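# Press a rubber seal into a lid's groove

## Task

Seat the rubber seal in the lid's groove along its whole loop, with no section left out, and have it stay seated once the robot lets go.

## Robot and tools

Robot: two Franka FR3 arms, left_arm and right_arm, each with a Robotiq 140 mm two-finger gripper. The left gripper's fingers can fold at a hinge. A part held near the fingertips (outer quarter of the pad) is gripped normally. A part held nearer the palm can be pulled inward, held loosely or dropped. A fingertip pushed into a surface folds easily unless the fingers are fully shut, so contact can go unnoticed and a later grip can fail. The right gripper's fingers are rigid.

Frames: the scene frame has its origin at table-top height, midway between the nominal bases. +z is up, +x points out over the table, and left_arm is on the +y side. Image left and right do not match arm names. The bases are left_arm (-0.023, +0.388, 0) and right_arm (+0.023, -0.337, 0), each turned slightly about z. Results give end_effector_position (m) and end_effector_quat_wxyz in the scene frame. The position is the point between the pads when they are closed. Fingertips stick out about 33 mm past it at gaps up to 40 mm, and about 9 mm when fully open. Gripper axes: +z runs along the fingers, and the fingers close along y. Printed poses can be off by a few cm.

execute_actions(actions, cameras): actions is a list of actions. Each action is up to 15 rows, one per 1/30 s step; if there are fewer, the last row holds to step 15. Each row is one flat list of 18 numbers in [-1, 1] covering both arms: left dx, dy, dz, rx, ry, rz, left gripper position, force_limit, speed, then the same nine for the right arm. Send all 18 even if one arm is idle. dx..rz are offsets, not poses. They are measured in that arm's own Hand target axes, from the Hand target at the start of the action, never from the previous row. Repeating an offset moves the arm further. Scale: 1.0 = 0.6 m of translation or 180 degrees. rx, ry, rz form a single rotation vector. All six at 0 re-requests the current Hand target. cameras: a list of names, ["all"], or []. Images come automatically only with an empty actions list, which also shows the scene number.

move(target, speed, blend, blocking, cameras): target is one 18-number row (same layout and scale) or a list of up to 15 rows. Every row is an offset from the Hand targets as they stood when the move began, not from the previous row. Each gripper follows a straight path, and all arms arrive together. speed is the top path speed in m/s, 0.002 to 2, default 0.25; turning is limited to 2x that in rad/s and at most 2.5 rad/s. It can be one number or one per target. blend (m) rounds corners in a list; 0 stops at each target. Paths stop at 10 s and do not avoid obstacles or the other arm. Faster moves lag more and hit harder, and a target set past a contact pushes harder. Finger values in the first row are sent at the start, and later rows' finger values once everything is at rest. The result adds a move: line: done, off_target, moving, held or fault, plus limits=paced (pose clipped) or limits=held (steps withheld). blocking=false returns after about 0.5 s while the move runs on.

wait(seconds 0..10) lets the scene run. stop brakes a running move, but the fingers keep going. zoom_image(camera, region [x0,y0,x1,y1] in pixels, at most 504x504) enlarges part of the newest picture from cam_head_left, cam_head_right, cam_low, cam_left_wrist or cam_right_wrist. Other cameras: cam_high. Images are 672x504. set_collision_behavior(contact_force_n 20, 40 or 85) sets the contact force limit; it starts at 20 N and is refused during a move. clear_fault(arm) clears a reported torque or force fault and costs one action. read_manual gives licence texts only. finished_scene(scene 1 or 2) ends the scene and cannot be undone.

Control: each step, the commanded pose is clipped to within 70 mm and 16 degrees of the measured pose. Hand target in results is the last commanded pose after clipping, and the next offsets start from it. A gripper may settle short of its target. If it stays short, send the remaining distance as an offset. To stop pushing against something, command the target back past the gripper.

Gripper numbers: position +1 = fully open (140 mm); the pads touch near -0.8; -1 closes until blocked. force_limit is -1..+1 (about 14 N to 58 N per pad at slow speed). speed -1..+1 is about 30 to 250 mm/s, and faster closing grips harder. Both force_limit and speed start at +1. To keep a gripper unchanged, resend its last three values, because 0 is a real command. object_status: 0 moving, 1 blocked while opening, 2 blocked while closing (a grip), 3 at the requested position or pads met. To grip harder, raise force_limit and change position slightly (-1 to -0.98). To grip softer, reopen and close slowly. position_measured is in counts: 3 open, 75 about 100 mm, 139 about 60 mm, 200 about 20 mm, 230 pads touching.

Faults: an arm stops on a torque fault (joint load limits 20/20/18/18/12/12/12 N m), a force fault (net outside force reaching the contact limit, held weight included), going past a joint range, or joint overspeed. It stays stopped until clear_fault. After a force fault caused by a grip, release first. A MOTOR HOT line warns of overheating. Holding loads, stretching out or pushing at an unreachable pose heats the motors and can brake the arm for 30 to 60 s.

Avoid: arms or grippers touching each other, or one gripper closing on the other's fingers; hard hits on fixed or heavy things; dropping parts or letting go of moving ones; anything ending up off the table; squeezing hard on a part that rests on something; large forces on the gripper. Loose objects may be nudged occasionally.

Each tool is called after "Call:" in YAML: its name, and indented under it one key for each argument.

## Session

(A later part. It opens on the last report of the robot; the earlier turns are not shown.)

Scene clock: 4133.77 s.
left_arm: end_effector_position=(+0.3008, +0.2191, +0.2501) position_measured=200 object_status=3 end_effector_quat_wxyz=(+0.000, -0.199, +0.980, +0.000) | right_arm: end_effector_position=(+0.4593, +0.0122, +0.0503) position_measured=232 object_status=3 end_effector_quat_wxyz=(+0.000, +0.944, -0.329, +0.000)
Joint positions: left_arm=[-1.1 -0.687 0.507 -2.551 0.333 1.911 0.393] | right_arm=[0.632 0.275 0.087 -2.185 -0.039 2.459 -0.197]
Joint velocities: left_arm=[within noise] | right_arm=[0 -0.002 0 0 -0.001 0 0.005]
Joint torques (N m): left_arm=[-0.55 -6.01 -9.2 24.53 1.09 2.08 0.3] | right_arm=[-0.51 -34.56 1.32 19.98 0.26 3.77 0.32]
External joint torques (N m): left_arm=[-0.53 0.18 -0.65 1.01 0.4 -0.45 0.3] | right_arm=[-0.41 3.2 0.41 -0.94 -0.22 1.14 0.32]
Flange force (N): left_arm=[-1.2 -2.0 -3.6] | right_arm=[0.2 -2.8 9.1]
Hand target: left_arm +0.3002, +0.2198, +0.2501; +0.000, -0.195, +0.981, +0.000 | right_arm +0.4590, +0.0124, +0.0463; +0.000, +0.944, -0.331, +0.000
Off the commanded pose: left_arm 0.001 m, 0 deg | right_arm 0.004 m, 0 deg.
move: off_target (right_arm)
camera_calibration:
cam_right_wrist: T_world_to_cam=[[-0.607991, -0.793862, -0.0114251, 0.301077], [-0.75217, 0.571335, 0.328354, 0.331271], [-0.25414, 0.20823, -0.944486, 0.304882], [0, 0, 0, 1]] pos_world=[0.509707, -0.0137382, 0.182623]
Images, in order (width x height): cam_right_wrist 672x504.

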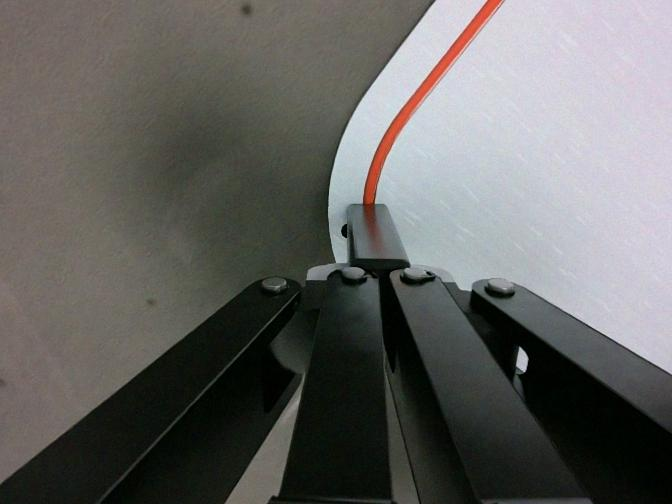

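Call:
move:
  target:
    - [0,0,0,0,0,0,-0.56,-1,-1, 0,0,-0.0145,0,0,0,-1,-1,-0.5]
    - [0,0,0,0,0,0,-0.56,-1,-1, 0.0275,-0.0005,-0.0145,0,0,0.0865,-1,-1,-0.5]
    - [0,0,0,0,0,0,-0.56,-1,-1, 0.0275,-0.0005,-0.0055,0,0,0.0865,-1,-1,-0.5]
    - [0,0,0,0,0,0,-0.56,-1,-1, 0.0275,-0.0005,0.0005,0,0,0.0865,-1,-1,-0.5]
  speed: [0.03,0.05,0.02,0.015]
  cameras: ["cam_right_wrist"]

Call:
zoom_image:
  camera: "cam_right_wrist"
  region: [280, 80, 420, 220]

Scene clock: 4145.20 s.
left_arm: end_effector_position=(+0.3008, +0.2191, +0.2501) position_measured=200 object_status=3 end_effector_quat_wxyz=(+0.000, -0.199, +0.980, +0.000) | right_arm: end_effector_position=(+0.4723, +0.0017, +0.0503) position_measured=232 object_status=3 end_effector_quat_wxyz=(+0.001, +0.891, -0.453, +0.001)
Joint positions: left_arm=[-1.1 -0.687 0.507 -2.551 0.333 1.911 0.393] | right_arm=[0.669 0.284 0.021 -2.17 -0.013 2.453 0.027]
Joint torques (N m): left_arm=[-0.54 -6.01 -9.2 24.55 1.1 2.08 0.26] | right_arm=[-0.72 -34.77 0.95 20.22 0.32 3.97 0.24]
External joint torques (N m): left_arm=[-0.53 0.08 -0.69 1.08 0.4 -0.44 0.26] | right_arm=[-0.67 3.57 0.56 -0.71 -0.16 1.38 0.24]
Flange force (N): left_arm=[-1.0 -1.9 -3.8] | right_arm=[-0.1 -4.1 10.1]
Hand target: left_arm +0.3002, +0.2198, +0.2501; +0.000, -0.195, +0.981, +0.000 | right_arm +0.4721, +0.0023, +0.0460; +0.000, +0.890, -0.456, +0.000
Off the commanded pose: left_arm 0.001 m, 0 deg | right_arm 0.004 m, 0 deg.
move: off_target (right_arm)
camera_calibration:
cam_right_wrist: T_world_to_cam=[[-0.798085, -0.60245, -0.0106799, 0.390055], [-0.572061, 0.752024, 0.327423, 0.261697], [-0.189224, 0.267421, -0.944818, 0.279573], [0, 0, 0, 1]] pos_world=[0.513906, -0.036578, 0.182626]
Images, in order (width x height): cam_right_wrist 672x504.

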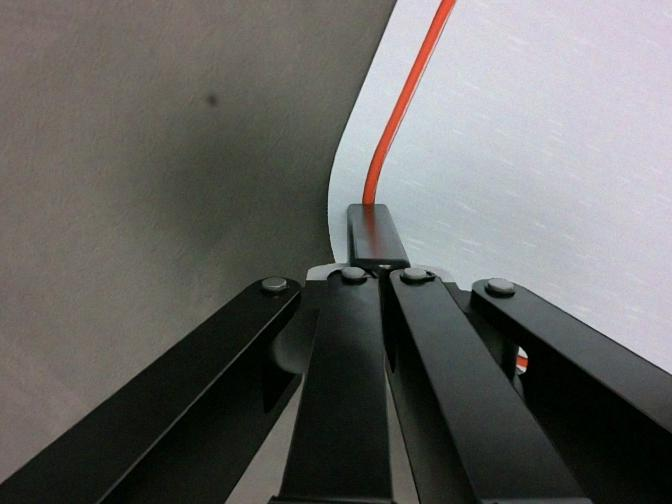

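Scaled by 3.600 from the camera's 672x504 image, which has a finer 960x720 frame.

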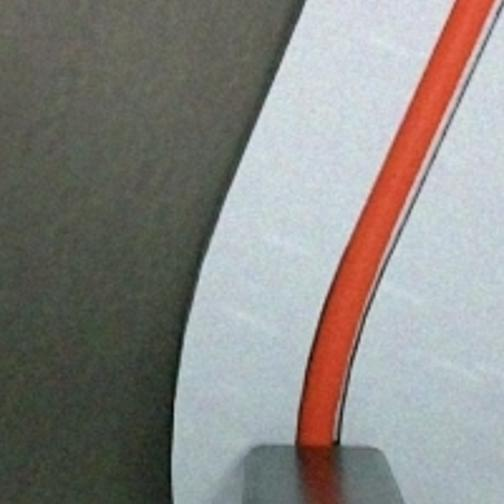

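Call:
move:
  target:
    - [0,0,0,0,0,0,-0.56,-1,-1, 0,0,-0.0145,0,0,0,-1,-1,-0.5]
    - [0,0,0,0,0,0,-0.56,-1,-1, 0.0275,-0.0005,-0.0145,0,0,0.0865,-1,-1,-0.5]
    - [0,0,0,0,0,0,-0.56,-1,-1, 0.0275,-0.0005,-0.0055,0,0,0.0865,-1,-1,-0.5]
    - [0,0,0,0,0,0,-0.56,-1,-1, 0.0275,-0.0005,0.0,0,0,0.0865,-1,-1,-0.5]
  speed: [0.03,0.05,0.02,0.015]
  cameras: ["cam_right_wrist"]

Call:
zoom_image:
  camera: "cam_right_wrist"
  region: [280, 80, 420, 220]

Scene clock: 4160.43 s.
left_arm: end_effector_position=(+0.3008, +0.2191, +0.2501) position_measured=200 object_status=3 end_effector_quat_wxyz=(+0.000, -0.199, +0.980, +0.000) | right_arm: end_effector_position=(+0.4823, -0.0116, +0.0502) position_measured=232 object_status=3 end_effector_quat_wxyz=(+0.001, +0.822, -0.569, +0.001)
Joint positions: left_arm=[-1.1 -0.687 0.507 -2.551 0.333 1.911 0.393] | right_arm=[0.706 0.285 -0.046 -2.17 0.016 2.453 0.248]
Joint torques (N m): left_arm=[-0.51 -5.99 -9.22 24.56 1.09 2.08 0.28] | right_arm=[-0.15 -34.86 0.81 20.15 0.7 3.9 0.34]
External joint torques (N m): left_arm=[-0.48 0.05 -0.67 1.13 0.39 -0.44 0.28] | right_arm=[-0.09 3.39 1.04 -0.76 0.23 1.34 0.34]
Flange force (N): left_arm=[-1.1 -1.8 -3.9] | right_arm=[-2.0 -3.3 9.8]
Hand target: left_arm +0.3002, +0.2198, +0.2501; +0.000, -0.195, +0.981, +0.000 | right_arm +0.4820, -0.0109, +0.0460; +0.000, +0.820, -0.572, +0.000
Off the commanded pose: left_arm 0.001 m, 0 deg | right_arm 0.004 m, 0 deg.
move: off_target (right_arm)
camera_calibration:
cam_right_wrist: T_world_to_cam=[[-0.930036, -0.367284, -0.0116221, 0.456431], [-0.350679, 0.877651, 0.326731, 0.172221], [-0.109803, 0.307947, -0.945046, 0.247177], [0, 0, 0, 1]] pos_world=[0.512032, -0.059628, 0.182629]
Images, in order (width x height): cam_right_wrist 672x504.

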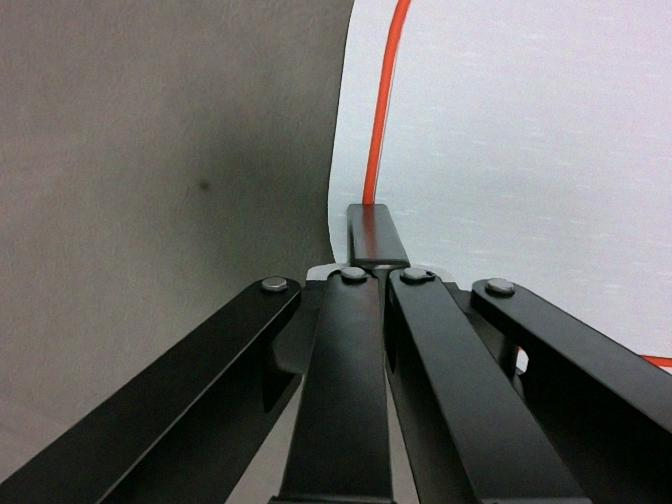

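Scaled by 3.600 from the camera's 672x504 image, which has a finer 960x720 frame.

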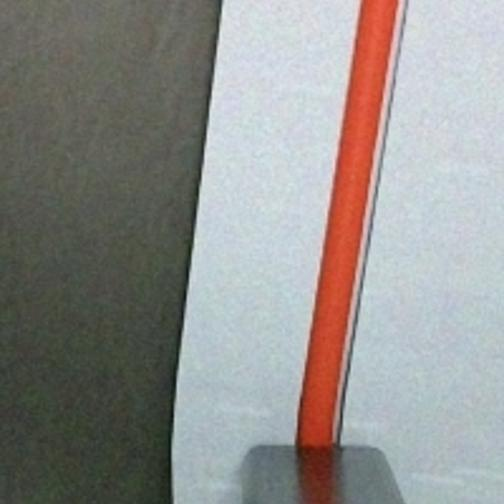

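Call:
move:
  target:
    - [0,0,0,0,0,0,-0.56,-1,-1, 0,0,-0.0145,0,0,0,-1,-1,-0.5]
    - [0,0,0,0,0,0,-0.56,-1,-1, 0.035,0.0022,-0.0145,0,0,0.042,-1,-1,-0.5]
    - [0,0,0,0,0,0,-0.56,-1,-1, 0.035,0.0022,-0.0055,0,0,0.042,-1,-1,-0.5]
    - [0,0,0,0,0,0,-0.56,-1,-1, 0.035,0.0022,0.0,0,0,0.042,-1,-1,-0.5]
  speed: [0.03,0.05,0.02,0.015]
  cameras: ["cam_right_wrist"]

Call:
zoom_image:
  camera: "cam_right_wrist"
  region: [280, 80, 420, 220]

Scene clock: 4174.40 s.
left_arm: end_effector_position=(+0.3008, +0.2191, +0.2501) position_measured=200 object_status=3 end_effector_quat_wxyz=(+0.000, -0.199, +0.980, +0.000) | right_arm: end_effector_position=(+0.4892, -0.0313, +0.0503) position_measured=232 object_status=3 end_effector_quat_wxyz=(+0.000, +0.782, -0.623, +0.001)
Joint positions: left_arm=[-1.1 -0.687 0.507 -2.551 0.333 1.911 0.393] | right_arm=[0.707 0.271 -0.082 -2.192 0.031 2.463 0.334]
Joint velocities: left_arm=[within noise] | right_arm=[0.001 0 0 0 0 0.005 0]
Joint torques (N m): left_arm=[-0.53 -6.01 -9.21 24.56 1.1 2.09 0.27] | right_arm=[-0.68 -34.87 0.49 19.69 0.61 3.38 0.28]
External joint torques (N m): left_arm=[-0.48 0.04 -0.63 1.13 0.4 -0.43 0.27] | right_arm=[-0.65 2.81 0.99 -1.09 0.14 0.82 0.28]
Flange force (N): left_arm=[-1.2 -1.8 -3.9] | right_arm=[-0.9 -1.6 7.8]
Hand target: left_arm +0.3002, +0.2198, +0.2501; +0.000, -0.195, +0.981, +0.000 | right_arm +0.4880, -0.0311, +0.0461; +0.000, +0.781, -0.625, +0.000
Off the commanded pose: left_arm 0.001 m, 0 deg | right_arm 0.004 m, 0 deg.
move: off_target (right_arm)
camera_calibration:
cam_right_wrist: T_world_to_cam=[[-0.97049, -0.240731, -0.0140237, 0.479476], [-0.231906, 0.91581, 0.32789, 0.134881], [-0.0660905, 0.321467, -0.944612, 0.233035], [0, 0, 0, 1]] pos_world=[0.512008, -0.0830128, 0.182625]
Images, in order (width x height): cam_right_wrist 672x504.

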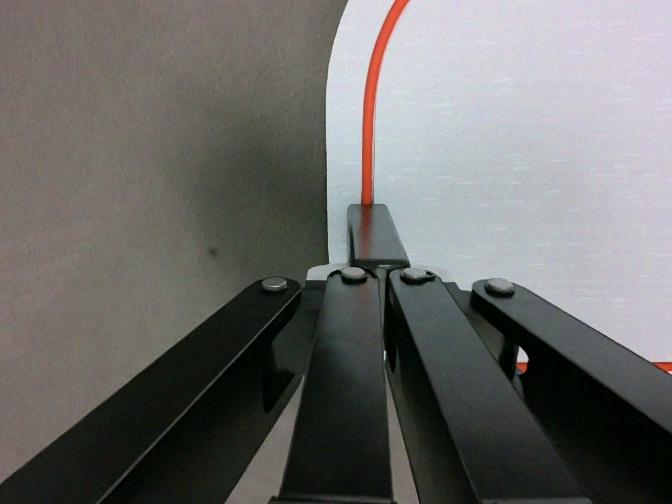

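Scaled by 3.600 from the camera's 672x504 image, which has a finer 960x720 frame.

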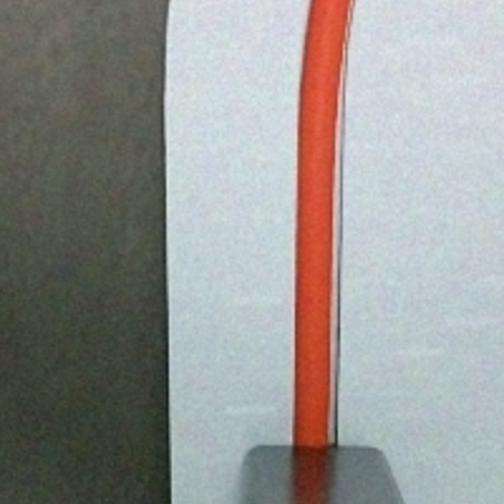

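Call:
move:
  target:
    - [0,0,0,0,0,0,-0.56,-1,-1, 0,0,-0.0145,0,0,0,-1,-1,-0.5]
    - [0,0,0,0,0,0,-0.56,-1,-1, 0.036,0.0,-0.0145,0,0,0,-1,-1,-0.5]
    - [0,0,0,0,0,0,-0.56,-1,-1, 0.036,0.0,-0.0055,0,0,0,-1,-1,-0.5]
    - [0,0,0,0,0,0,-0.56,-1,-1, 0.036,0.0,0.001,0,0,0,-1,-1,-0.5]
  speed: [0.03,0.05,0.02,0.015]
  cameras: ["cam_right_wrist"]

Call:
zoom_image:
  camera: "cam_right_wrist"
  region: [280, 80, 420, 220]

Scene clock: 4188.17 s.
left_arm: end_effector_position=(+0.3008, +0.2191, +0.2501) position_measured=200 object_status=3 end_effector_quat_wxyz=(+0.000, -0.199, +0.980, +0.000) | right_arm: end_effector_position=(+0.4935, -0.0512, +0.0503) position_measured=232 object_status=3 end_effector_quat_wxyz=(-0.001, +0.780, -0.625, +0.001)
Joint positions: left_arm=[-1.1 -0.687 0.507 -2.551 0.333 1.911 0.393] | right_arm=[0.677 0.253 -0.087 -2.219 0.032 2.474 0.306]
Joint velocities: left_arm=[within noise] | right_arm=[0.001 0.001 0.001 0.001 0.001 0.004 -0.001]
Joint torques (N m): left_arm=[-0.5 -6.02 -9.2 24.51 1.1 2.08 0.3] | right_arm=[-1.14 -33.5 0.27 19.4 0.58 3.48 -0.22]
External joint torques (N m): left_arm=[-0.5 0.02 -0.69 1.07 0.4 -0.44 0.3] | right_arm=[-1.06 3.39 0.83 -1.23 0.12 0.92 -0.22]
Flange force (N): left_arm=[-0.9 -1.6 -3.8] | right_arm=[0.4 -3.0 9.4]
Hand target: left_arm +0.3002, +0.2198, +0.2501; +0.000, -0.195, +0.981, +0.000 | right_arm +0.4927, -0.0521, +0.0455; +0.000, +0.781, -0.625, +0.000
Off the commanded pose: left_arm 0.001 m, 0 deg | right_arm 0.005 m, 0 deg.
move: off_target (right_arm)
camera_calibration:
cam_right_wrist: T_world_to_cam=[[-0.972133, -0.233949, -0.015015, 0.480103], [-0.225794, 0.917171, 0.32835, 0.151222], [-0.063046, 0.322591, -0.944437, 0.238204], [0, 0, 0, 1]] pos_world=[0.515887, -0.103219, 0.182524]
Images, in order (width x height): cam_right_wrist 672x504.

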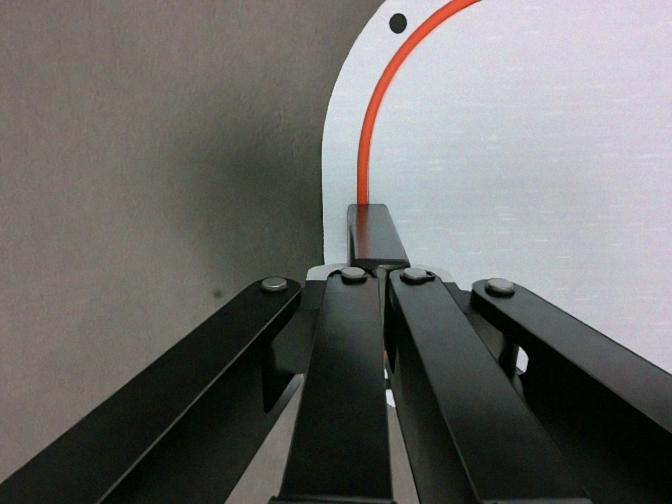

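Scaled by 3.600 from the camera's 672x504 image, which has a finer 960x720 frame.

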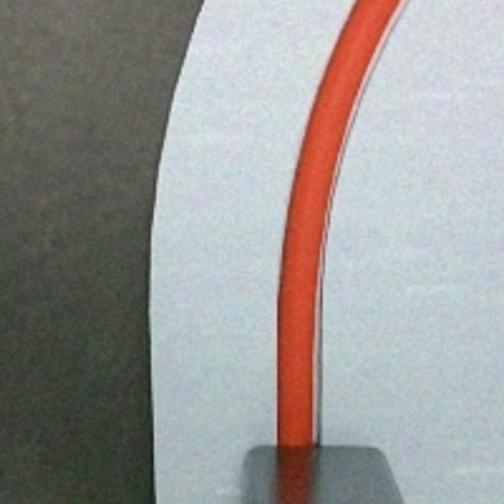

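Call:
move:
  target:
    - [0,0,0,0,0,0,-0.56,-1,-1, 0,0,-0.0145,0,0,0,-1,-1,-0.5]
    - [0,0,0,0,0,0,-0.56,-1,-1, 0.036,-0.0025,-0.0145,0,0,0.015,-1,-1,-0.5]
    - [0,0,0,0,0,0,-0.56,-1,-1, 0.036,-0.0025,-0.0055,0,0,0.015,-1,-1,-0.5]
    - [0,0,0,0,0,0,-0.56,-1,-1, 0.036,-0.0025,0,0,0,0.015,-1,-1,-0.5]
  speed: [0.03,0.05,0.02,0.015]
  cameras: ["cam_right_wrist"]

Call:
zoom_image:
  camera: "cam_right_wrist"
  region: [280, 80, 420, 220]

Scene clock: 4196.33 s.
left_arm: end_effector_position=(+0.3008, +0.2191, +0.2501) position_measured=200 object_status=3 end_effector_quat_wxyz=(+0.000, -0.199, +0.980, +0.000) | right_arm: end_effector_position=(+0.4999, -0.0720, +0.0502) position_measured=232 object_status=3 end_effector_quat_wxyz=(-0.001, +0.767, -0.642, +0.001)
Joint positions: left_arm=[-1.1 -0.687 0.507 -2.551 0.333 1.911 0.393] | right_arm=[0.657 0.242 -0.106 -2.238 0.038 2.48 0.305]
Joint velocities: left_arm=[within noise] | right_arm=[0.001 0 0.001 -0.001 0.001 0.004 -0.002]
Joint torques (N m): left_arm=[-0.52 -6.01 -9.17 24.56 1.08 2.09 0.29] | right_arm=[-0.9 -32.9 0.16 19.34 0.63 3.53 0.06]
External joint torques (N m): left_arm=[-0.55 0.07 -0.67 1.1 0.38 -0.43 0.29] | right_arm=[-0.96 3.7 0.69 -1.31 0.17 0.95 0.06]
Flange force (N): left_arm=[-1.1 -1.9 -3.9] | right_arm=[-0.3 -3.2 10.2]
Hand target: left_arm +0.3002, +0.2198, +0.2501; +0.000, -0.195, +0.981, +0.000 | right_arm +0.4989, -0.0729, +0.0455; +0.000, +0.766, -0.643, +0.000
Off the commanded pose: left_arm 0.001 m, 0 deg | right_arm 0.005 m, 0 deg.
move: off_target (right_arm)
camera_calibration:
cam_right_wrist: T_world_to_cam=[[-0.981252, -0.192139, -0.015073, 0.488936], [-0.186346, 0.925886, 0.328649, 0.152608], [-0.0491905, 0.325297, -0.944332, 0.238589], [0, 0, 0, 1]] pos_world=[0.519944, -0.124966, 0.182523]
Images, in order (width x height): cam_right_wrist 672x504.

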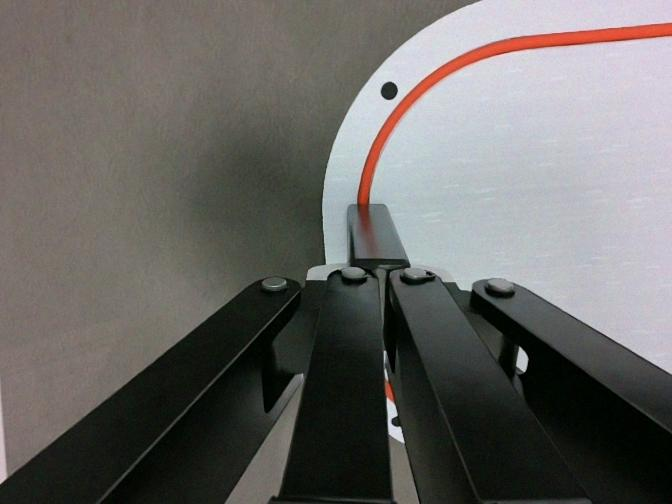

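Scaled by 3.600 from the camera's 672x504 image, which has a finer 960x720 frame.

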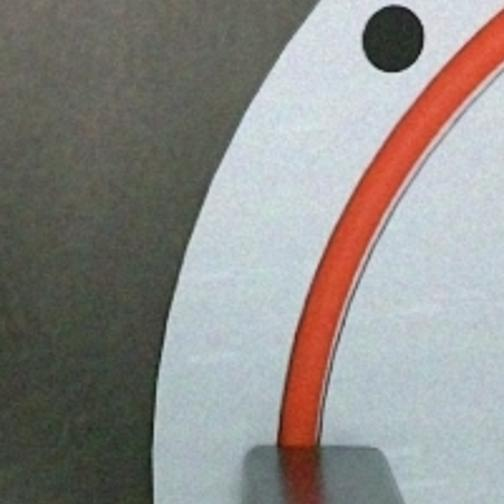

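Call:
move:
  target:
    - [0,0,0,0,0,0,-0.56,-1,-1, 0,0,-0.0145,0,0,0,-1,-1,-0.5]
    - [0,0,0,0,0,0,-0.56,-1,-1, 0.0275,-0.0045,-0.0145,0,0,0.0865,-1,-1,-0.5]
    - [0,0,0,0,0,0,-0.56,-1,-1, 0.0275,-0.0045,-0.0055,0,0,0.0865,-1,-1,-0.5]
    - [0,0,0,0,0,0,-0.56,-1,-1, 0.0275,-0.0045,0.0,0,0,0.0865,-1,-1,-0.5]
  speed: [0.03,0.05,0.02,0.015]
  cameras: ["cam_right_wrist"]

Call:
zoom_image:
  camera: "cam_right_wrist"
  region: [280, 80, 420, 220]

Scene clock: 4209.50 s.
left_arm: end_effector_position=(+0.3008, +0.2191, +0.2501) position_measured=200 object_status=3 end_effector_quat_wxyz=(+0.000, -0.199, +0.980, +0.000) | right_arm: end_effector_position=(+0.5059, -0.0886, +0.0502) position_measured=232 object_status=3 end_effector_quat_wxyz=(-0.001, +0.674, -0.739, +0.001)
Joint positions: left_arm=[-1.1 -0.687 0.507 -2.551 0.333 1.911 0.393] | right_arm=[0.688 0.238 -0.168 -2.247 0.062 2.483 0.526]
Joint velocities: left_arm=[within noise] | right_arm=[0.001 0.001 0.001 -0.001 0.002 0.004 -0.001]
Joint torques (N m): left_arm=[-0.57 -6.03 -9.22 24.51 1.09 2.09 0.27] | right_arm=[-0.69 -32.65 -0.04 19.19 0.56 3.39 0.24]
External joint torques (N m): left_arm=[-0.6 0.07 -0.72 1.02 0.4 -0.44 0.27] | right_arm=[-0.63 3.35 1.07 -1.32 0.09 0.85 0.24]
Flange force (N): left_arm=[-0.8 -1.8 -3.7] | right_arm=[-1.6 -2.0 9.5]
Hand target: left_arm +0.3002, +0.2198, +0.2501; +0.000, -0.195, +0.981, +0.000 | right_arm +0.5044, -0.0887, +0.0455; +0.000, -0.672, +0.741, +0.000
Off the commanded pose: left_arm 0.001 m, 0 deg | right_arm 0.005 m, 0 deg.
move: off_target (right_arm)
camera_calibration:
cam_right_wrist: T_world_to_cam=[[-0.996989, 0.0760628, -0.0150914, 0.523362], [0.0668633, 0.941784, 0.329504, 0.04239], [0.0392758, 0.327502, -0.944034, 0.199663], [0, 0, 0, 1]] pos_world=[0.51111, -0.145121, 0.18242]
Images, in order (width x height): cam_right_wrist 672x504.

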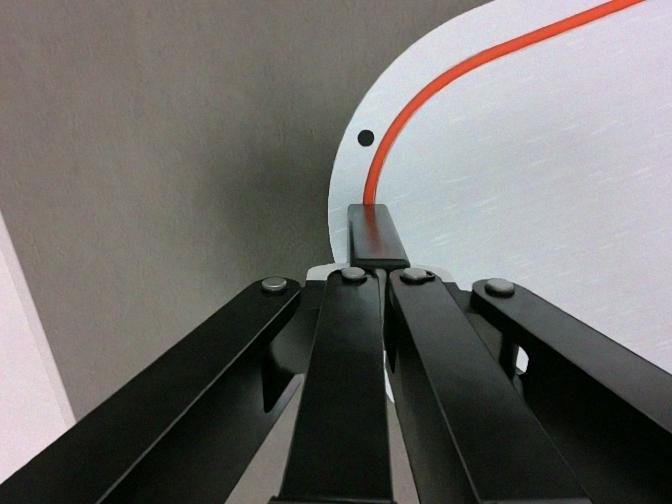

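Scaled by 3.600 from the camera's 672x504 image, which has a finer 960x720 frame.

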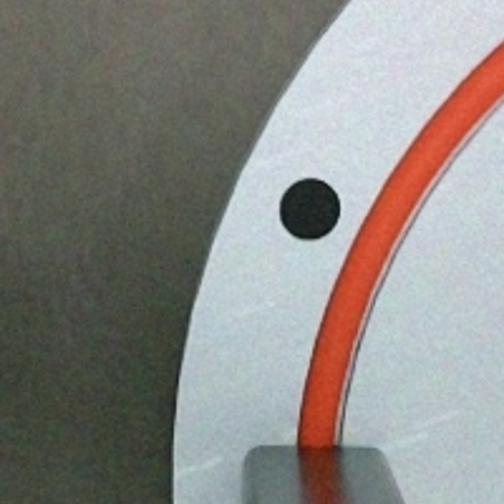

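Call:
move:
  target:
    - [0,0,0,0,0,0,-0.56,-1,-1, 0,0,-0.0145,0,0,0,-1,-1,-0.5]
    - [0,0,0,0,0,0,-0.56,-1,-1, 0.0275,-0.001,-0.0145,0,0,0.0865,-1,-1,-0.5]
    - [0,0,0,0,0,0,-0.56,-1,-1, 0.0275,-0.001,-0.0055,0,0,0.0865,-1,-1,-0.5]
    - [0,0,0,0,0,0,-0.56,-1,-1, 0.0275,-0.001,0.0,0,0,0.0865,-1,-1,-0.5]
  speed: [0.03,0.05,0.02,0.015]
  cameras: ["cam_right_wrist"]

Call:
zoom_image:
  camera: "cam_right_wrist"
  region: [280, 80, 420, 220]

Scene clock: 4221.50 s.
left_arm: end_effector_position=(+0.3008, +0.2191, +0.2501) position_measured=200 object_status=3 end_effector_quat_wxyz=(+0.000, -0.199, +0.980, +0.000) | right_arm: end_effector_position=(+0.5048, -0.1048, +0.0501) position_measured=232 object_status=3 end_effector_quat_wxyz=(+0.001, -0.567, +0.824, -0.001)
Joint positions: left_arm=[-1.1 -0.687 0.507 -2.551 0.333 1.911 0.393] | right_arm=[0.727 0.221 -0.233 -2.277 0.082 2.493 0.758]
Joint velocities: left_arm=[within noise] | right_arm=[0 0 0.001 0 0.002 0.004 -0.001]
Joint torques (N m): left_arm=[-0.53 -6.02 -9.2 24.55 1.08 2.08 0.27] | right_arm=[-0.66 -31.51 -0.27 18.95 0.61 3.35 0.22]
External joint torques (N m): left_arm=[-0.56 0.02 -0.71 1.05 0.38 -0.45 0.27] | right_arm=[-0.62 3.56 1.17 -1.49 0.15 0.82 0.22]
Flange force (N): left_arm=[-0.8 -1.7 -3.9] | right_arm=[-2.2 -1.7 10.3]
Hand target: left_arm +0.3002, +0.2198, +0.2501; +0.000, -0.195, +0.981, +0.000 | right_arm +0.5034, -0.1051, +0.0455; +0.000, -0.565, +0.825, +0.000
Off the commanded pose: left_arm 0.001 m, 0 deg | right_arm 0.005 m, 0 deg.
move: off_target (right_arm)
camera_calibration:
cam_right_wrist: T_world_to_cam=[[-0.939711, 0.341653, -0.0147333, 0.522464], [0.317841, 0.888491, 0.330999, -0.0746513], [0.126177, 0.306361, -0.943516, 0.158775], [0, 0, 0, 1]] pos_world=[0.494659, -0.160817, 0.182214]
Images, in order (width x height): cam_right_wrist 672x504.

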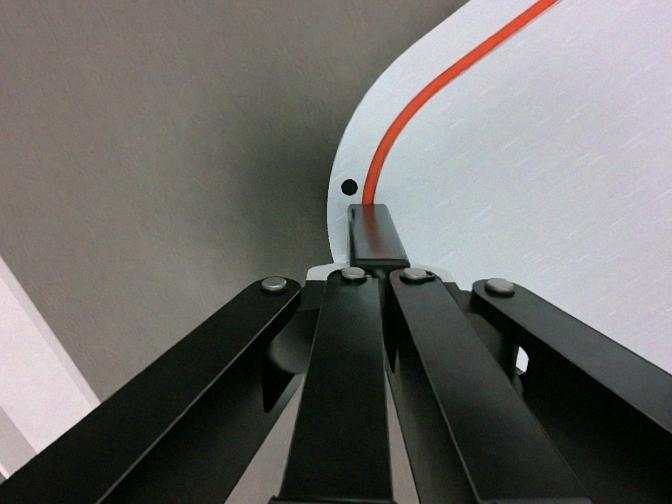

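Scaled by 3.600 from the camera's 672x504 image, which has a finer 960x720 frame.

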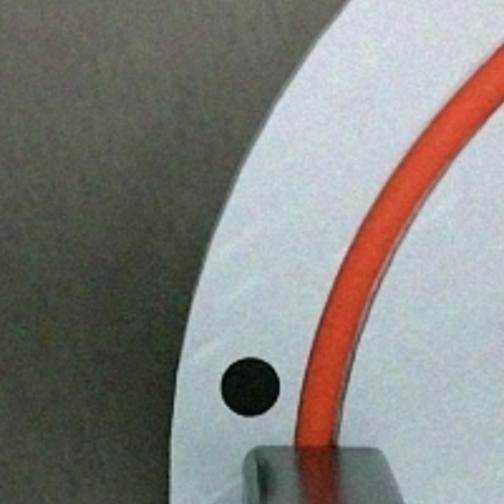

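Call:
move:
  target:
    - [0,0,0,0,0,0,-0.56,-1,-1, 0,0,-0.0145,0,0,0,-1,-1,-0.5]
    - [0,0,0,0,0,0,-0.56,-1,-1, 0.0275,-0.001,-0.0145,0,0,0.0865,-1,-1,-0.5]
    - [0,0,0,0,0,0,-0.56,-1,-1, 0.0275,-0.001,-0.0055,0,0,0.0865,-1,-1,-0.5]
    - [0,0,0,0,0,0,-0.56,-1,-1, 0.0275,-0.001,0.0,0,0,0.0865,-1,-1,-0.5]
  speed: [0.03,0.05,0.02,0.015]
  cameras: ["cam_right_wrist"]

Call:
zoom_image:
  camera: "cam_right_wrist"
  region: [280, 80, 420, 220]

Scene clock: 4234.40 s.
left_arm: end_effector_position=(+0.3008, +0.2191, +0.2501) position_measured=200 object_status=3 end_effector_quat_wxyz=(+0.000, -0.199, +0.980, +0.000) | right_arm: end_effector_position=(+0.4994, -0.1203, +0.0501) position_measured=232 object_status=3 end_effector_quat_wxyz=(+0.002, -0.450, +0.893, +0.000)
Joint positions: left_arm=[-1.1 -0.687 0.507 -2.551 0.333 1.911 0.393] | right_arm=[0.772 0.196 -0.298 -2.317 0.096 2.506 0.998]
Joint velocities: left_arm=[within noise] | right_arm=[0 0 -0.001 0.001 0.001 0.004 -0.001]
Joint torques (N m): left_arm=[-0.52 -6.03 -9.25 24.56 1.11 2.09 0.28] | right_arm=[-0.58 -29.75 -0.06 18.6 0.6 3.23 0.15]
External joint torques (N m): left_arm=[-0.52 0.06 -0.73 1 0.41 -0.45 0.28] | right_arm=[-0.66 3.77 1.46 -1.57 0.15 0.73 0.15]
Flange force (N): left_arm=[-0.8 -1.6 -3.7] | right_arm=[-3.3 -1.5 11.3]
Hand target: left_arm +0.3002, +0.2198, +0.2501; +0.000, -0.195, +0.981, +0.000 | right_arm +0.4980, -0.1207, +0.0455; +0.000, -0.448, +0.894, +0.000
Off the commanded pose: left_arm 0.001 m, 0 deg | right_arm 0.005 m, 0 deg.
move: off_target (right_arm)
camera_calibration:
cam_right_wrist: T_world_to_cam=[[-0.813017, 0.582075, -0.0138685, 0.488278], [0.545356, 0.76964, 0.332026, -0.187157], [0.203938, 0.26238, -0.943168, 0.120018], [0, 0, 0, 1]] pos_world=[0.474569, -0.171661, 0.18211]
Images, in order (width x height): cam_right_wrist 672x504.

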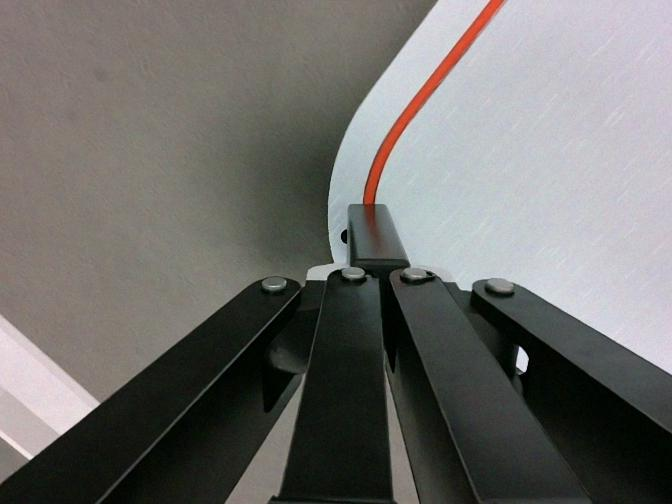

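Scaled by 3.600 from the camera's 672x504 image, which has a finer 960x720 frame.

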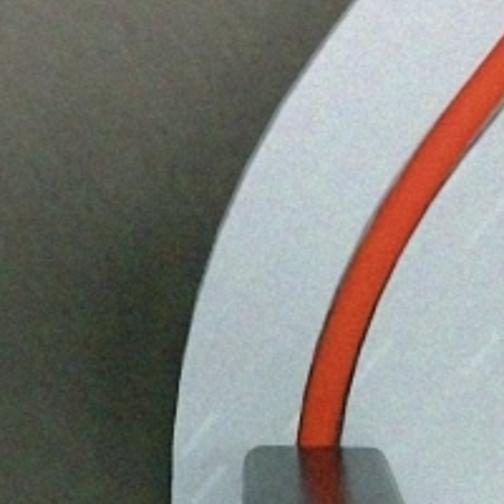

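Call:
move:
  target:
    - [0,0,0,0,0,0,-0.56,-1,-1, 0,0,-0.0145,0,0,0,-1,-1,-0.5]
    - [0,0,0,0,0,0,-0.56,-1,-1, 0.0275,-0.001,-0.0145,0,0,0.0865,-1,-1,-0.5]
    - [0,0,0,0,0,0,-0.56,-1,-1, 0.0275,-0.001,-0.0055,0,0,0.0865,-1,-1,-0.5]
    - [0,0,0,0,0,0,-0.56,-1,-1, 0.0275,-0.001,0.0,0,0,0.0865,-1,-1,-0.5]
  speed: [0.03,0.05,0.02,0.015]
  cameras: ["cam_right_wrist"]

Call:
zoom_image:
  camera: "cam_right_wrist"
  region: [280, 80, 420, 220]

Scene clock: 4245.17 s.
left_arm: end_effector_position=(+0.3008, +0.2191, +0.2501) position_measured=200 object_status=3 end_effector_quat_wxyz=(+0.000, -0.199, +0.980, +0.000) | right_arm: end_effector_position=(+0.4901, -0.1337, +0.0500) position_measured=232 object_status=3 end_effector_quat_wxyz=(+0.002, -0.324, +0.946, +0.000)
Joint positions: left_arm=[-1.1 -0.687 0.507 -2.551 0.333 1.911 0.393] | right_arm=[0.826 0.165 -0.366 -2.366 0.102 2.522 1.25]
Joint velocities: left_arm=[within noise] | right_arm=[0 0 0 0 0.003 0.004 0.001]
Joint torques (N m): left_arm=[-0.57 -6.04 -9.19 24.57 1.09 2.08 0.29] | right_arm=[-0.56 -27.5 -0.29 18.16 0.66 3.22 0.06]
External joint torques (N m): left_arm=[-0.61 0.03 -0.75 1.1 0.39 -0.44 0.29] | right_arm=[-0.57 4.1 1.35 -1.73 0.2 0.75 0.06]
Flange force (N): left_arm=[-0.9 -1.9 -4.0] | right_arm=[-4.3 -0.9 12.9]
Hand target: left_arm +0.3002, +0.2198, +0.2501; +0.000, -0.195, +0.981, +0.000 | right_arm +0.4886, -0.1343, +0.0456; +0.000, -0.323, +0.946, +0.000
Off the commanded pose: left_arm 0.001 m, 0 deg | right_arm 0.005 m, 0 deg.
move: off_target (right_arm)
camera_calibration:
cam_right_wrist: T_world_to_cam=[[-0.625767, 0.779908, -0.012644, 0.423069], [0.732828, 0.593389, 0.332946, -0.28715], [0.26717, 0.19908, -0.942861, 0.0859631], [0, 0, 0, 1]] pos_world=[0.452208, -0.176677, 0.182006]
Images, in order (width x height): cam_right_wrist 672x504.

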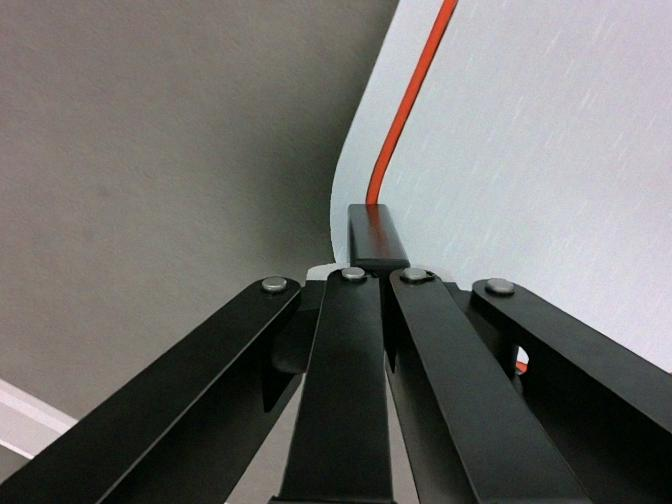

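Scaled by 3.600 from the camera's 672x504 image, which has a finer 960x720 frame.

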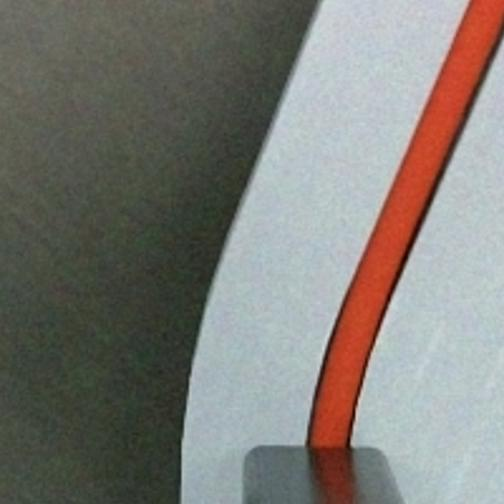

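Call:
move:
  target:
    - [0,0,0,0,0,0,-0.56,-1,-1, 0,0,-0.0145,0,0,0,-1,-1,-0.5]
    - [0,0,0,0,0,0,-0.56,-1,-1, 0.0275,0.0015,-0.0145,0,0,0.08,-1,-1,-0.5]
    - [0,0,0,0,0,0,-0.56,-1,-1, 0.0275,0.0015,-0.0055,0,0,0.08,-1,-1,-0.5]
    - [0,0,0,0,0,0,-0.56,-1,-1, 0.0275,0.0015,0.0,0,0,0.08,-1,-1,-0.5]
  speed: [0.03,0.05,0.02,0.015]
  cameras: ["cam_right_wrist"]

Call:
zoom_image:
  camera: "cam_right_wrist"
  region: [280, 80, 420, 220]

Scene clock: 4260.83 s.
left_arm: end_effector_position=(+0.3008, +0.2191, +0.2501) position_measured=200 object_status=3 end_effector_quat_wxyz=(+0.000, -0.199, +0.980, +0.000) | right_arm: end_effector_position=(+0.4765, -0.1430, +0.0499) position_measured=232 object_status=3 end_effector_quat_wxyz=(+0.002, -0.202, +0.979, +0.001)
Joint positions: left_arm=[-1.1 -0.687 0.507 -2.551 0.333 1.911 0.393] | right_arm=[0.88 0.127 -0.426 -2.422 0.094 2.539 1.502]
Joint velocities: left_arm=[within noise] | right_arm=[0.001 0.002 0 0 0.004 0.004 0.002]
Joint torques (N m): left_arm=[-0.55 -6.06 -9.2 24.55 1.09 2.08 0.3] | right_arm=[-0.42 -25.5 0.07 17.71 0.72 3.19 0]
External joint torques (N m): left_arm=[-0.55 0.07 -0.66 1.04 0.4 -0.45 0.3] | right_arm=[-0.43 3.98 1.49 -1.96 0.26 0.73 0]
Flange force (N): left_arm=[-1.0 -1.8 -3.8] | right_arm=[-4.1 0.4 13.6]
Hand target: left_arm +0.3002, +0.2198, +0.2501; +0.000, -0.195, +0.981, +0.000 | right_arm +0.4750, -0.1437, +0.0456; +0.000, -0.202, +0.979, +0.000
Off the commanded pose: left_arm 0.001 m, 0 deg | right_arm 0.005 m, 0 deg.
move: off_target (right_arm)
camera_calibration:
cam_right_wrist: T_world_to_cam=[[-0.410729, 0.911689, -0.0111675, 0.338095], [0.85816, 0.390693, 0.333048, -0.360399], [0.307999, 0.127209, -0.942844, 0.0616213], [0, 0, 0, 1]] pos_world=[0.429166, -0.175271, 0.181905]
Images, in order (width x height): cam_right_wrist 672x504.

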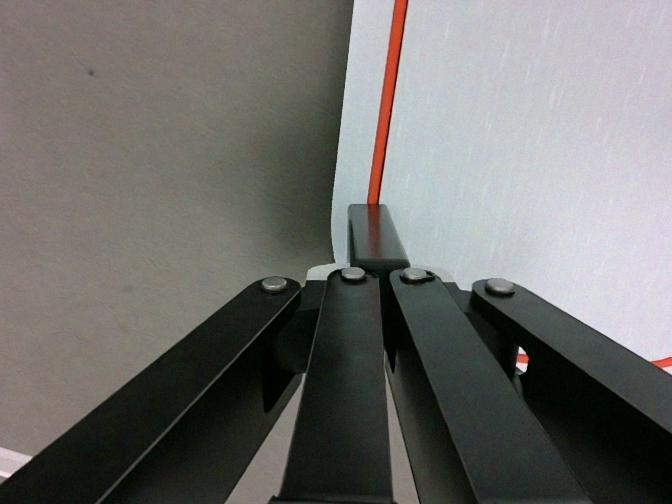

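Scaled by 3.600 from the camera's 672x504 image, which has a finer 960x720 frame.

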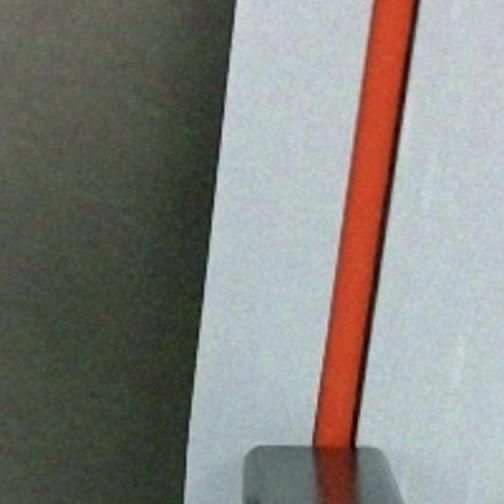

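Call:
move:
  target:
    - [0,0,0,0,0,0,-0.56,-1,-1, 0,0,-0.0145,0,0,0,-1,-1,-0.5]
    - [0,0,0,0,0,0,-0.56,-1,-1, 0.0355,0.0045,-0.0145,0,0,0.045,-1,-1,-0.5]
    - [0,0,0,0,0,0,-0.56,-1,-1, 0.0355,0.0045,-0.0055,0,0,0.045,-1,-1,-0.5]
    - [0,0,0,0,0,0,-0.56,-1,-1, 0.0355,0.0045,0.001,0,0,0.045,-1,-1,-0.5]
  speed: [0.03,0.05,0.02,0.015]
  cameras: ["cam_right_wrist"]

Call:
zoom_image:
  camera: "cam_right_wrist"
  region: [280, 80, 420, 220]

Scene clock: 4274.63 s.
left_arm: end_effector_position=(+0.3008, +0.2191, +0.2501) position_measured=200 object_status=3 end_effector_quat_wxyz=(+0.000, -0.199, +0.980, +0.000) | right_arm: end_effector_position=(+0.4559, -0.1483, +0.0499) position_measured=232 object_status=3 end_effector_quat_wxyz=(+0.002, -0.132, +0.991, +0.002)
Joint positions: left_arm=[-1.1 -0.687 0.507 -2.551 0.333 1.911 0.393] | right_arm=[0.905 0.071 -0.446 -2.494 0.059 2.562 1.675]
Joint velocities: left_arm=[within noise] | right_arm=[0 0 0 0.001 0.002 0.004 0]
Joint torques (N m): left_arm=[-0.5 -6.04 -9.22 24.55 1.09 2.09 0.26] | right_arm=[-0.67 -22.09 0.53 17.12 0.67 3.29 -0.08]
External joint torques (N m): left_arm=[-0.52 0.04 -0.72 1.1 0.39 -0.43 0.26] | right_arm=[-0.62 5.18 1.39 -2.29 0.21 0.82 -0.08]
Flange force (N): left_arm=[-0.9 -1.8 -3.9] | right_arm=[-6.5 1.1 17.8]
Hand target: left_arm +0.3002, +0.2198, +0.2501; +0.000, -0.195, +0.981, +0.000 | right_arm +0.4543, -0.1496, +0.0450; +0.000, -0.132, +0.991, +0.000
Off the commanded pose: left_arm 0.001 m, 0 deg | right_arm 0.005 m, 0 deg.
move: off_target (right_arm)
camera_calibration:
cam_right_wrist: T_world_to_cam=[[-0.27692, 0.960847, -0.00939643, 0.280719], [0.904943, 0.264071, 0.333682, -0.380764], [0.323099, 0.0839, -0.942639, 0.055281], [0, 0, 0, 1]] pos_world=[0.404445, -0.173817, 0.181802]
Images, in order (width x height): cam_right_wrist 672x504.

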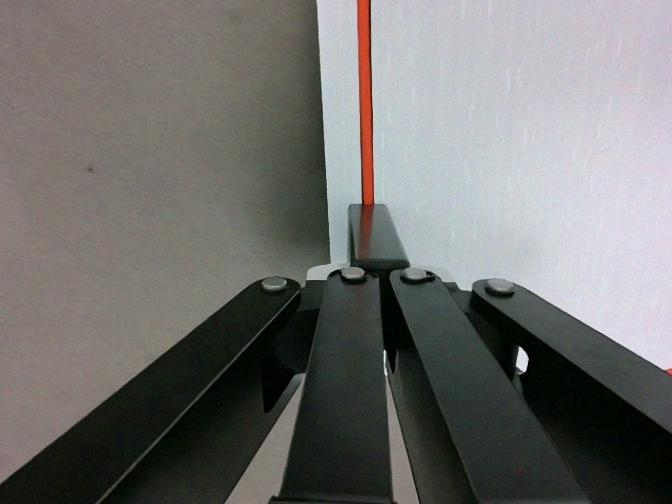

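Scaled by 3.600 from the camera's 672x504 image, which has a finer 960x720 frame.

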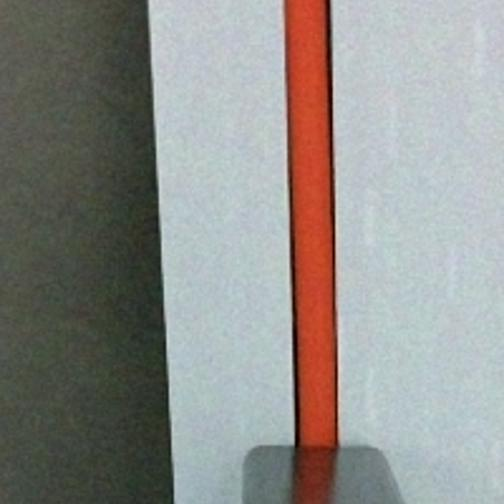

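Call:
move:
  target:
    - [0,0,0,0,0,0,-0.56,-1,-1, 0,0,-0.0155,0,0,0,-1,-1,-0.5]
    - [0,0,0,0,0,0,-0.56,-1,-1, 0.036,0.0,-0.0155,0,0,-0.01,-1,-1,-0.5]
    - [0,0,0,0,0,0,-0.56,-1,-1, 0.036,0.0,-0.0065,0,0,-0.01,-1,-1,-0.5]
    - [0,0,0,0,0,0,-0.56,-1,-1, 0.036,0.0,-0.0015,0,0,-0.01,-1,-1,-0.5]
  speed: [0.03,0.05,0.02,0.015]
  cameras: ["cam_right_wrist"]

Call:
zoom_image:
  camera: "cam_right_wrist"
  region: [280, 80, 420, 220]

Scene clock: 4282.23 s.
left_arm: end_effector_position=(+0.3008, +0.2191, +0.2501) position_measured=200 object_status=3 end_effector_quat_wxyz=(+0.000, -0.199, +0.980, +0.000) | right_arm: end_effector_position=(+0.4348, -0.1545, +0.0499) position_measured=232 object_status=3 end_effector_quat_wxyz=(+0.001, -0.146, +0.989, +0.001)
Joint positions: left_arm=[-1.1 -0.687 0.507 -2.551 0.333 1.911 0.393] | right_arm=[0.905 0.012 -0.444 -2.565 0.012 2.579 1.687]
Joint velocities: left_arm=[within noise] | right_arm=[0 0.001 -0.001 0 0.002 0.005 -0.002]
Joint torques (N m): left_arm=[-0.54 -5.99 -9.23 24.56 1.09 2.09 0.29] | right_arm=[-0.6 -20.71 0.89 17 0.66 3.35 -0.22]
External joint torques (N m): left_arm=[-0.48 0.09 -0.64 1.08 0.4 -0.44 0.29] | right_arm=[-0.63 4.34 0.99 -2.02 0.22 0.91 -0.22]
Flange force (N): left_arm=[-1.2 -1.8 -3.8] | right_arm=[-5.5 0.5 16.4]
Hand target: left_arm +0.3002, +0.2198, +0.2501; +0.000, -0.195, +0.981, +0.000 | right_arm +0.4335, -0.1553, +0.0459; +0.000, -0.147, +0.989, +0.000
Off the commanded pose: left_arm 0.001 m, 0 deg | right_arm 0.004 m, 0 deg.
move: off_target (right_arm)
camera_calibration:
cam_right_wrist: T_world_to_cam=[[-0.304407, 0.952485, -0.0103986, 0.291538], [0.897305, 0.290401, 0.332431, -0.352547], [0.319655, 0.0918636, -0.94307, 0.0654013], [0, 0, 0, 1]] pos_world=[0.384182, -0.181313, 0.181907]
Images, in order (width x height): cam_right_wrist 672x504.

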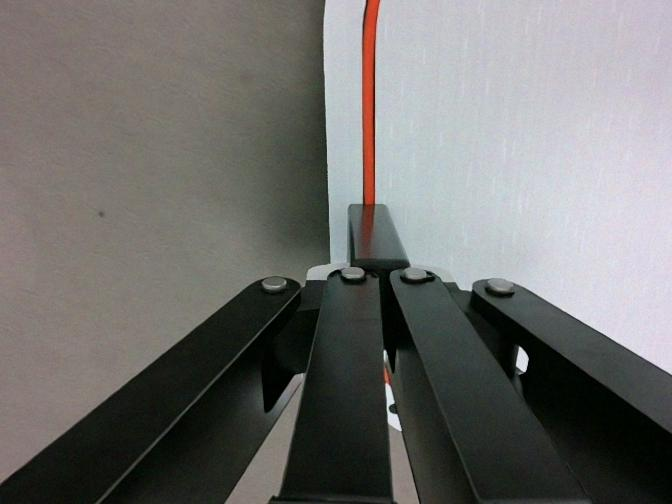

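Scaled by 3.600 from the camera's 672x504 image, which has a finer 960x720 frame.

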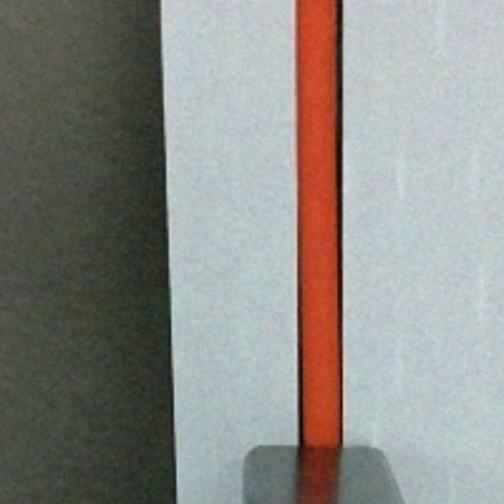

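Call:
move:
  target:
    - [0,0,0,0,0,0,-0.56,-1,-1, 0,0,-0.12,0,0,0,-1,-1,-0.5]
    - [0,0,0,0,0,0,-0.56,-1,-1, 0.1062,0.2968,-0.12,0,0,0.0195,-1,-1,-0.5]
    - [0,0,0,0,0,0,-0.56,-1,-1, 0.1062,0.2968,-0.03,0,0,0.0195,-1,-1,-0.5]
  speed: [0.08,0.12,0.06]
  cameras: ["cam_right_wrist"]

Call:
zoom_image:
  camera: "cam_right_wrist"
  region: [280, 80, 420, 220]

Scene clock: 4325.07 s.
left_arm: end_effector_position=(+0.3008, +0.2191, +0.2501) position_measured=200 object_status=3 end_effector_quat_wxyz=(+0.000, -0.199, +0.980, +0.000) | right_arm: end_effector_position=(+0.3208, -0.0037, +0.0645) position_measured=232 object_status=3 end_effector_quat_wxyz=(+0.000, -0.116, +0.993, -0.001)
Joint positions: left_arm=[-1.1 -0.687 0.507 -2.551 0.333 1.911 0.393] | right_arm=[1.004 -0.031 -0.119 -2.565 -0.011 2.533 2.189]
Joint velocities: left_arm=[within noise] | right_arm=[0.001 -0.001 0.001 -0.002 0.002 0.004 -0.001]
Joint torques (N m): left_arm=[-0.53 -6.02 -9.23 24.57 1.09 2.08 0.31] | right_arm=[-0.59 -26.2 0.74 19.4 0.67 2.63 -0.16]
External joint torques (N m): left_arm=[-0.54 0.03 -0.74 1.13 0.39 -0.44 0.31] | right_arm=[-0.57 0.25 0.69 -0.36 0.16 0.16 -0.16]
Flange force (N): left_arm=[-1.0 -1.8 -4.0] | right_arm=[0.3 -0.4 1.3]
Hand target: left_arm +0.3002, +0.2198, +0.2501; +0.000, -0.195, +0.981, +0.000 | right_arm +0.3206, -0.0035, +0.0637; +0.000, -0.117, +0.993, +0.000
Off the commanded pose: left_arm 0.001 m, 0 deg | right_arm 0.001 m, 0 deg.
move: done
camera_calibration:
cam_right_wrist: T_world_to_cam=[[-0.247073, 0.968888, -0.0145187, 0.095289], [0.91356, 0.237907, 0.329862, -0.304163], [0.323053, 0.0682363, -0.943918, 0.100647], [0, 0, 0, 1]] pos_world=[0.2689, -0.0268296, 0.196718]
Images, in order (width x height): cam_right_wrist 672x504.

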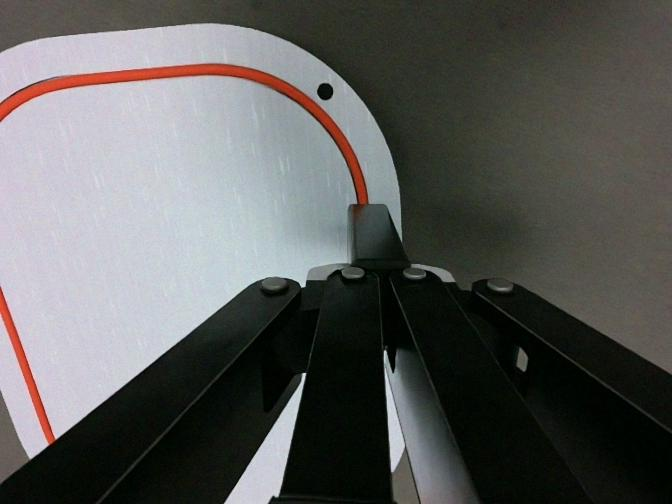

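Scaled by 3.600 from the camera's 672x504 image, which has a finer 960x720 frame.

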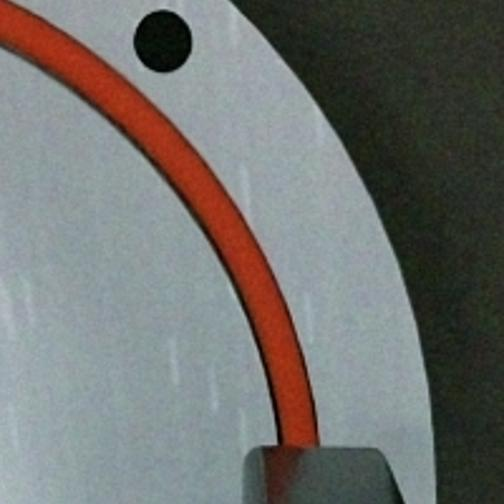

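Call:
zoom_image:
  camera: "cam_right_wrist"
  region: [0, 40, 130, 140]

Call:
zoom_image:
  camera: "cam_right_wrist"
  region: [120, 30, 250, 130]

Call:
zoom_image:
  camera: "cam_right_wrist"
  region: [230, 40, 380, 210]

Scaled by 3.877 from the camera's 672x504 image, which has a finer 960x720 frame.

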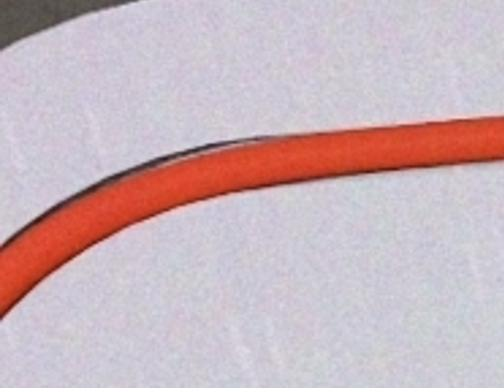

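Scaled by 3.877 from the camera's 672x504 image, which has a finer 960x720 frame.

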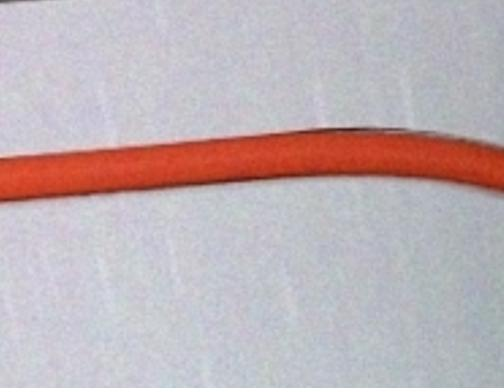

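Scaled by 2.965 from the camera's 672x504 image, which has a finer 960x720 frame.

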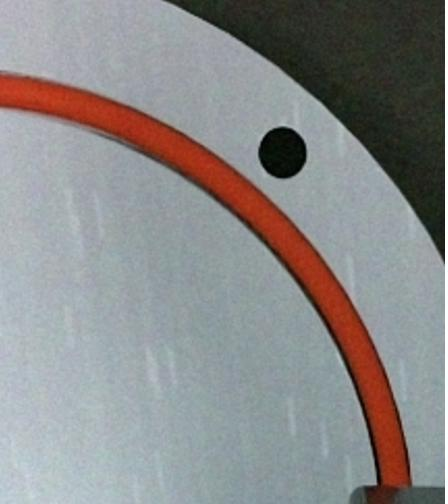

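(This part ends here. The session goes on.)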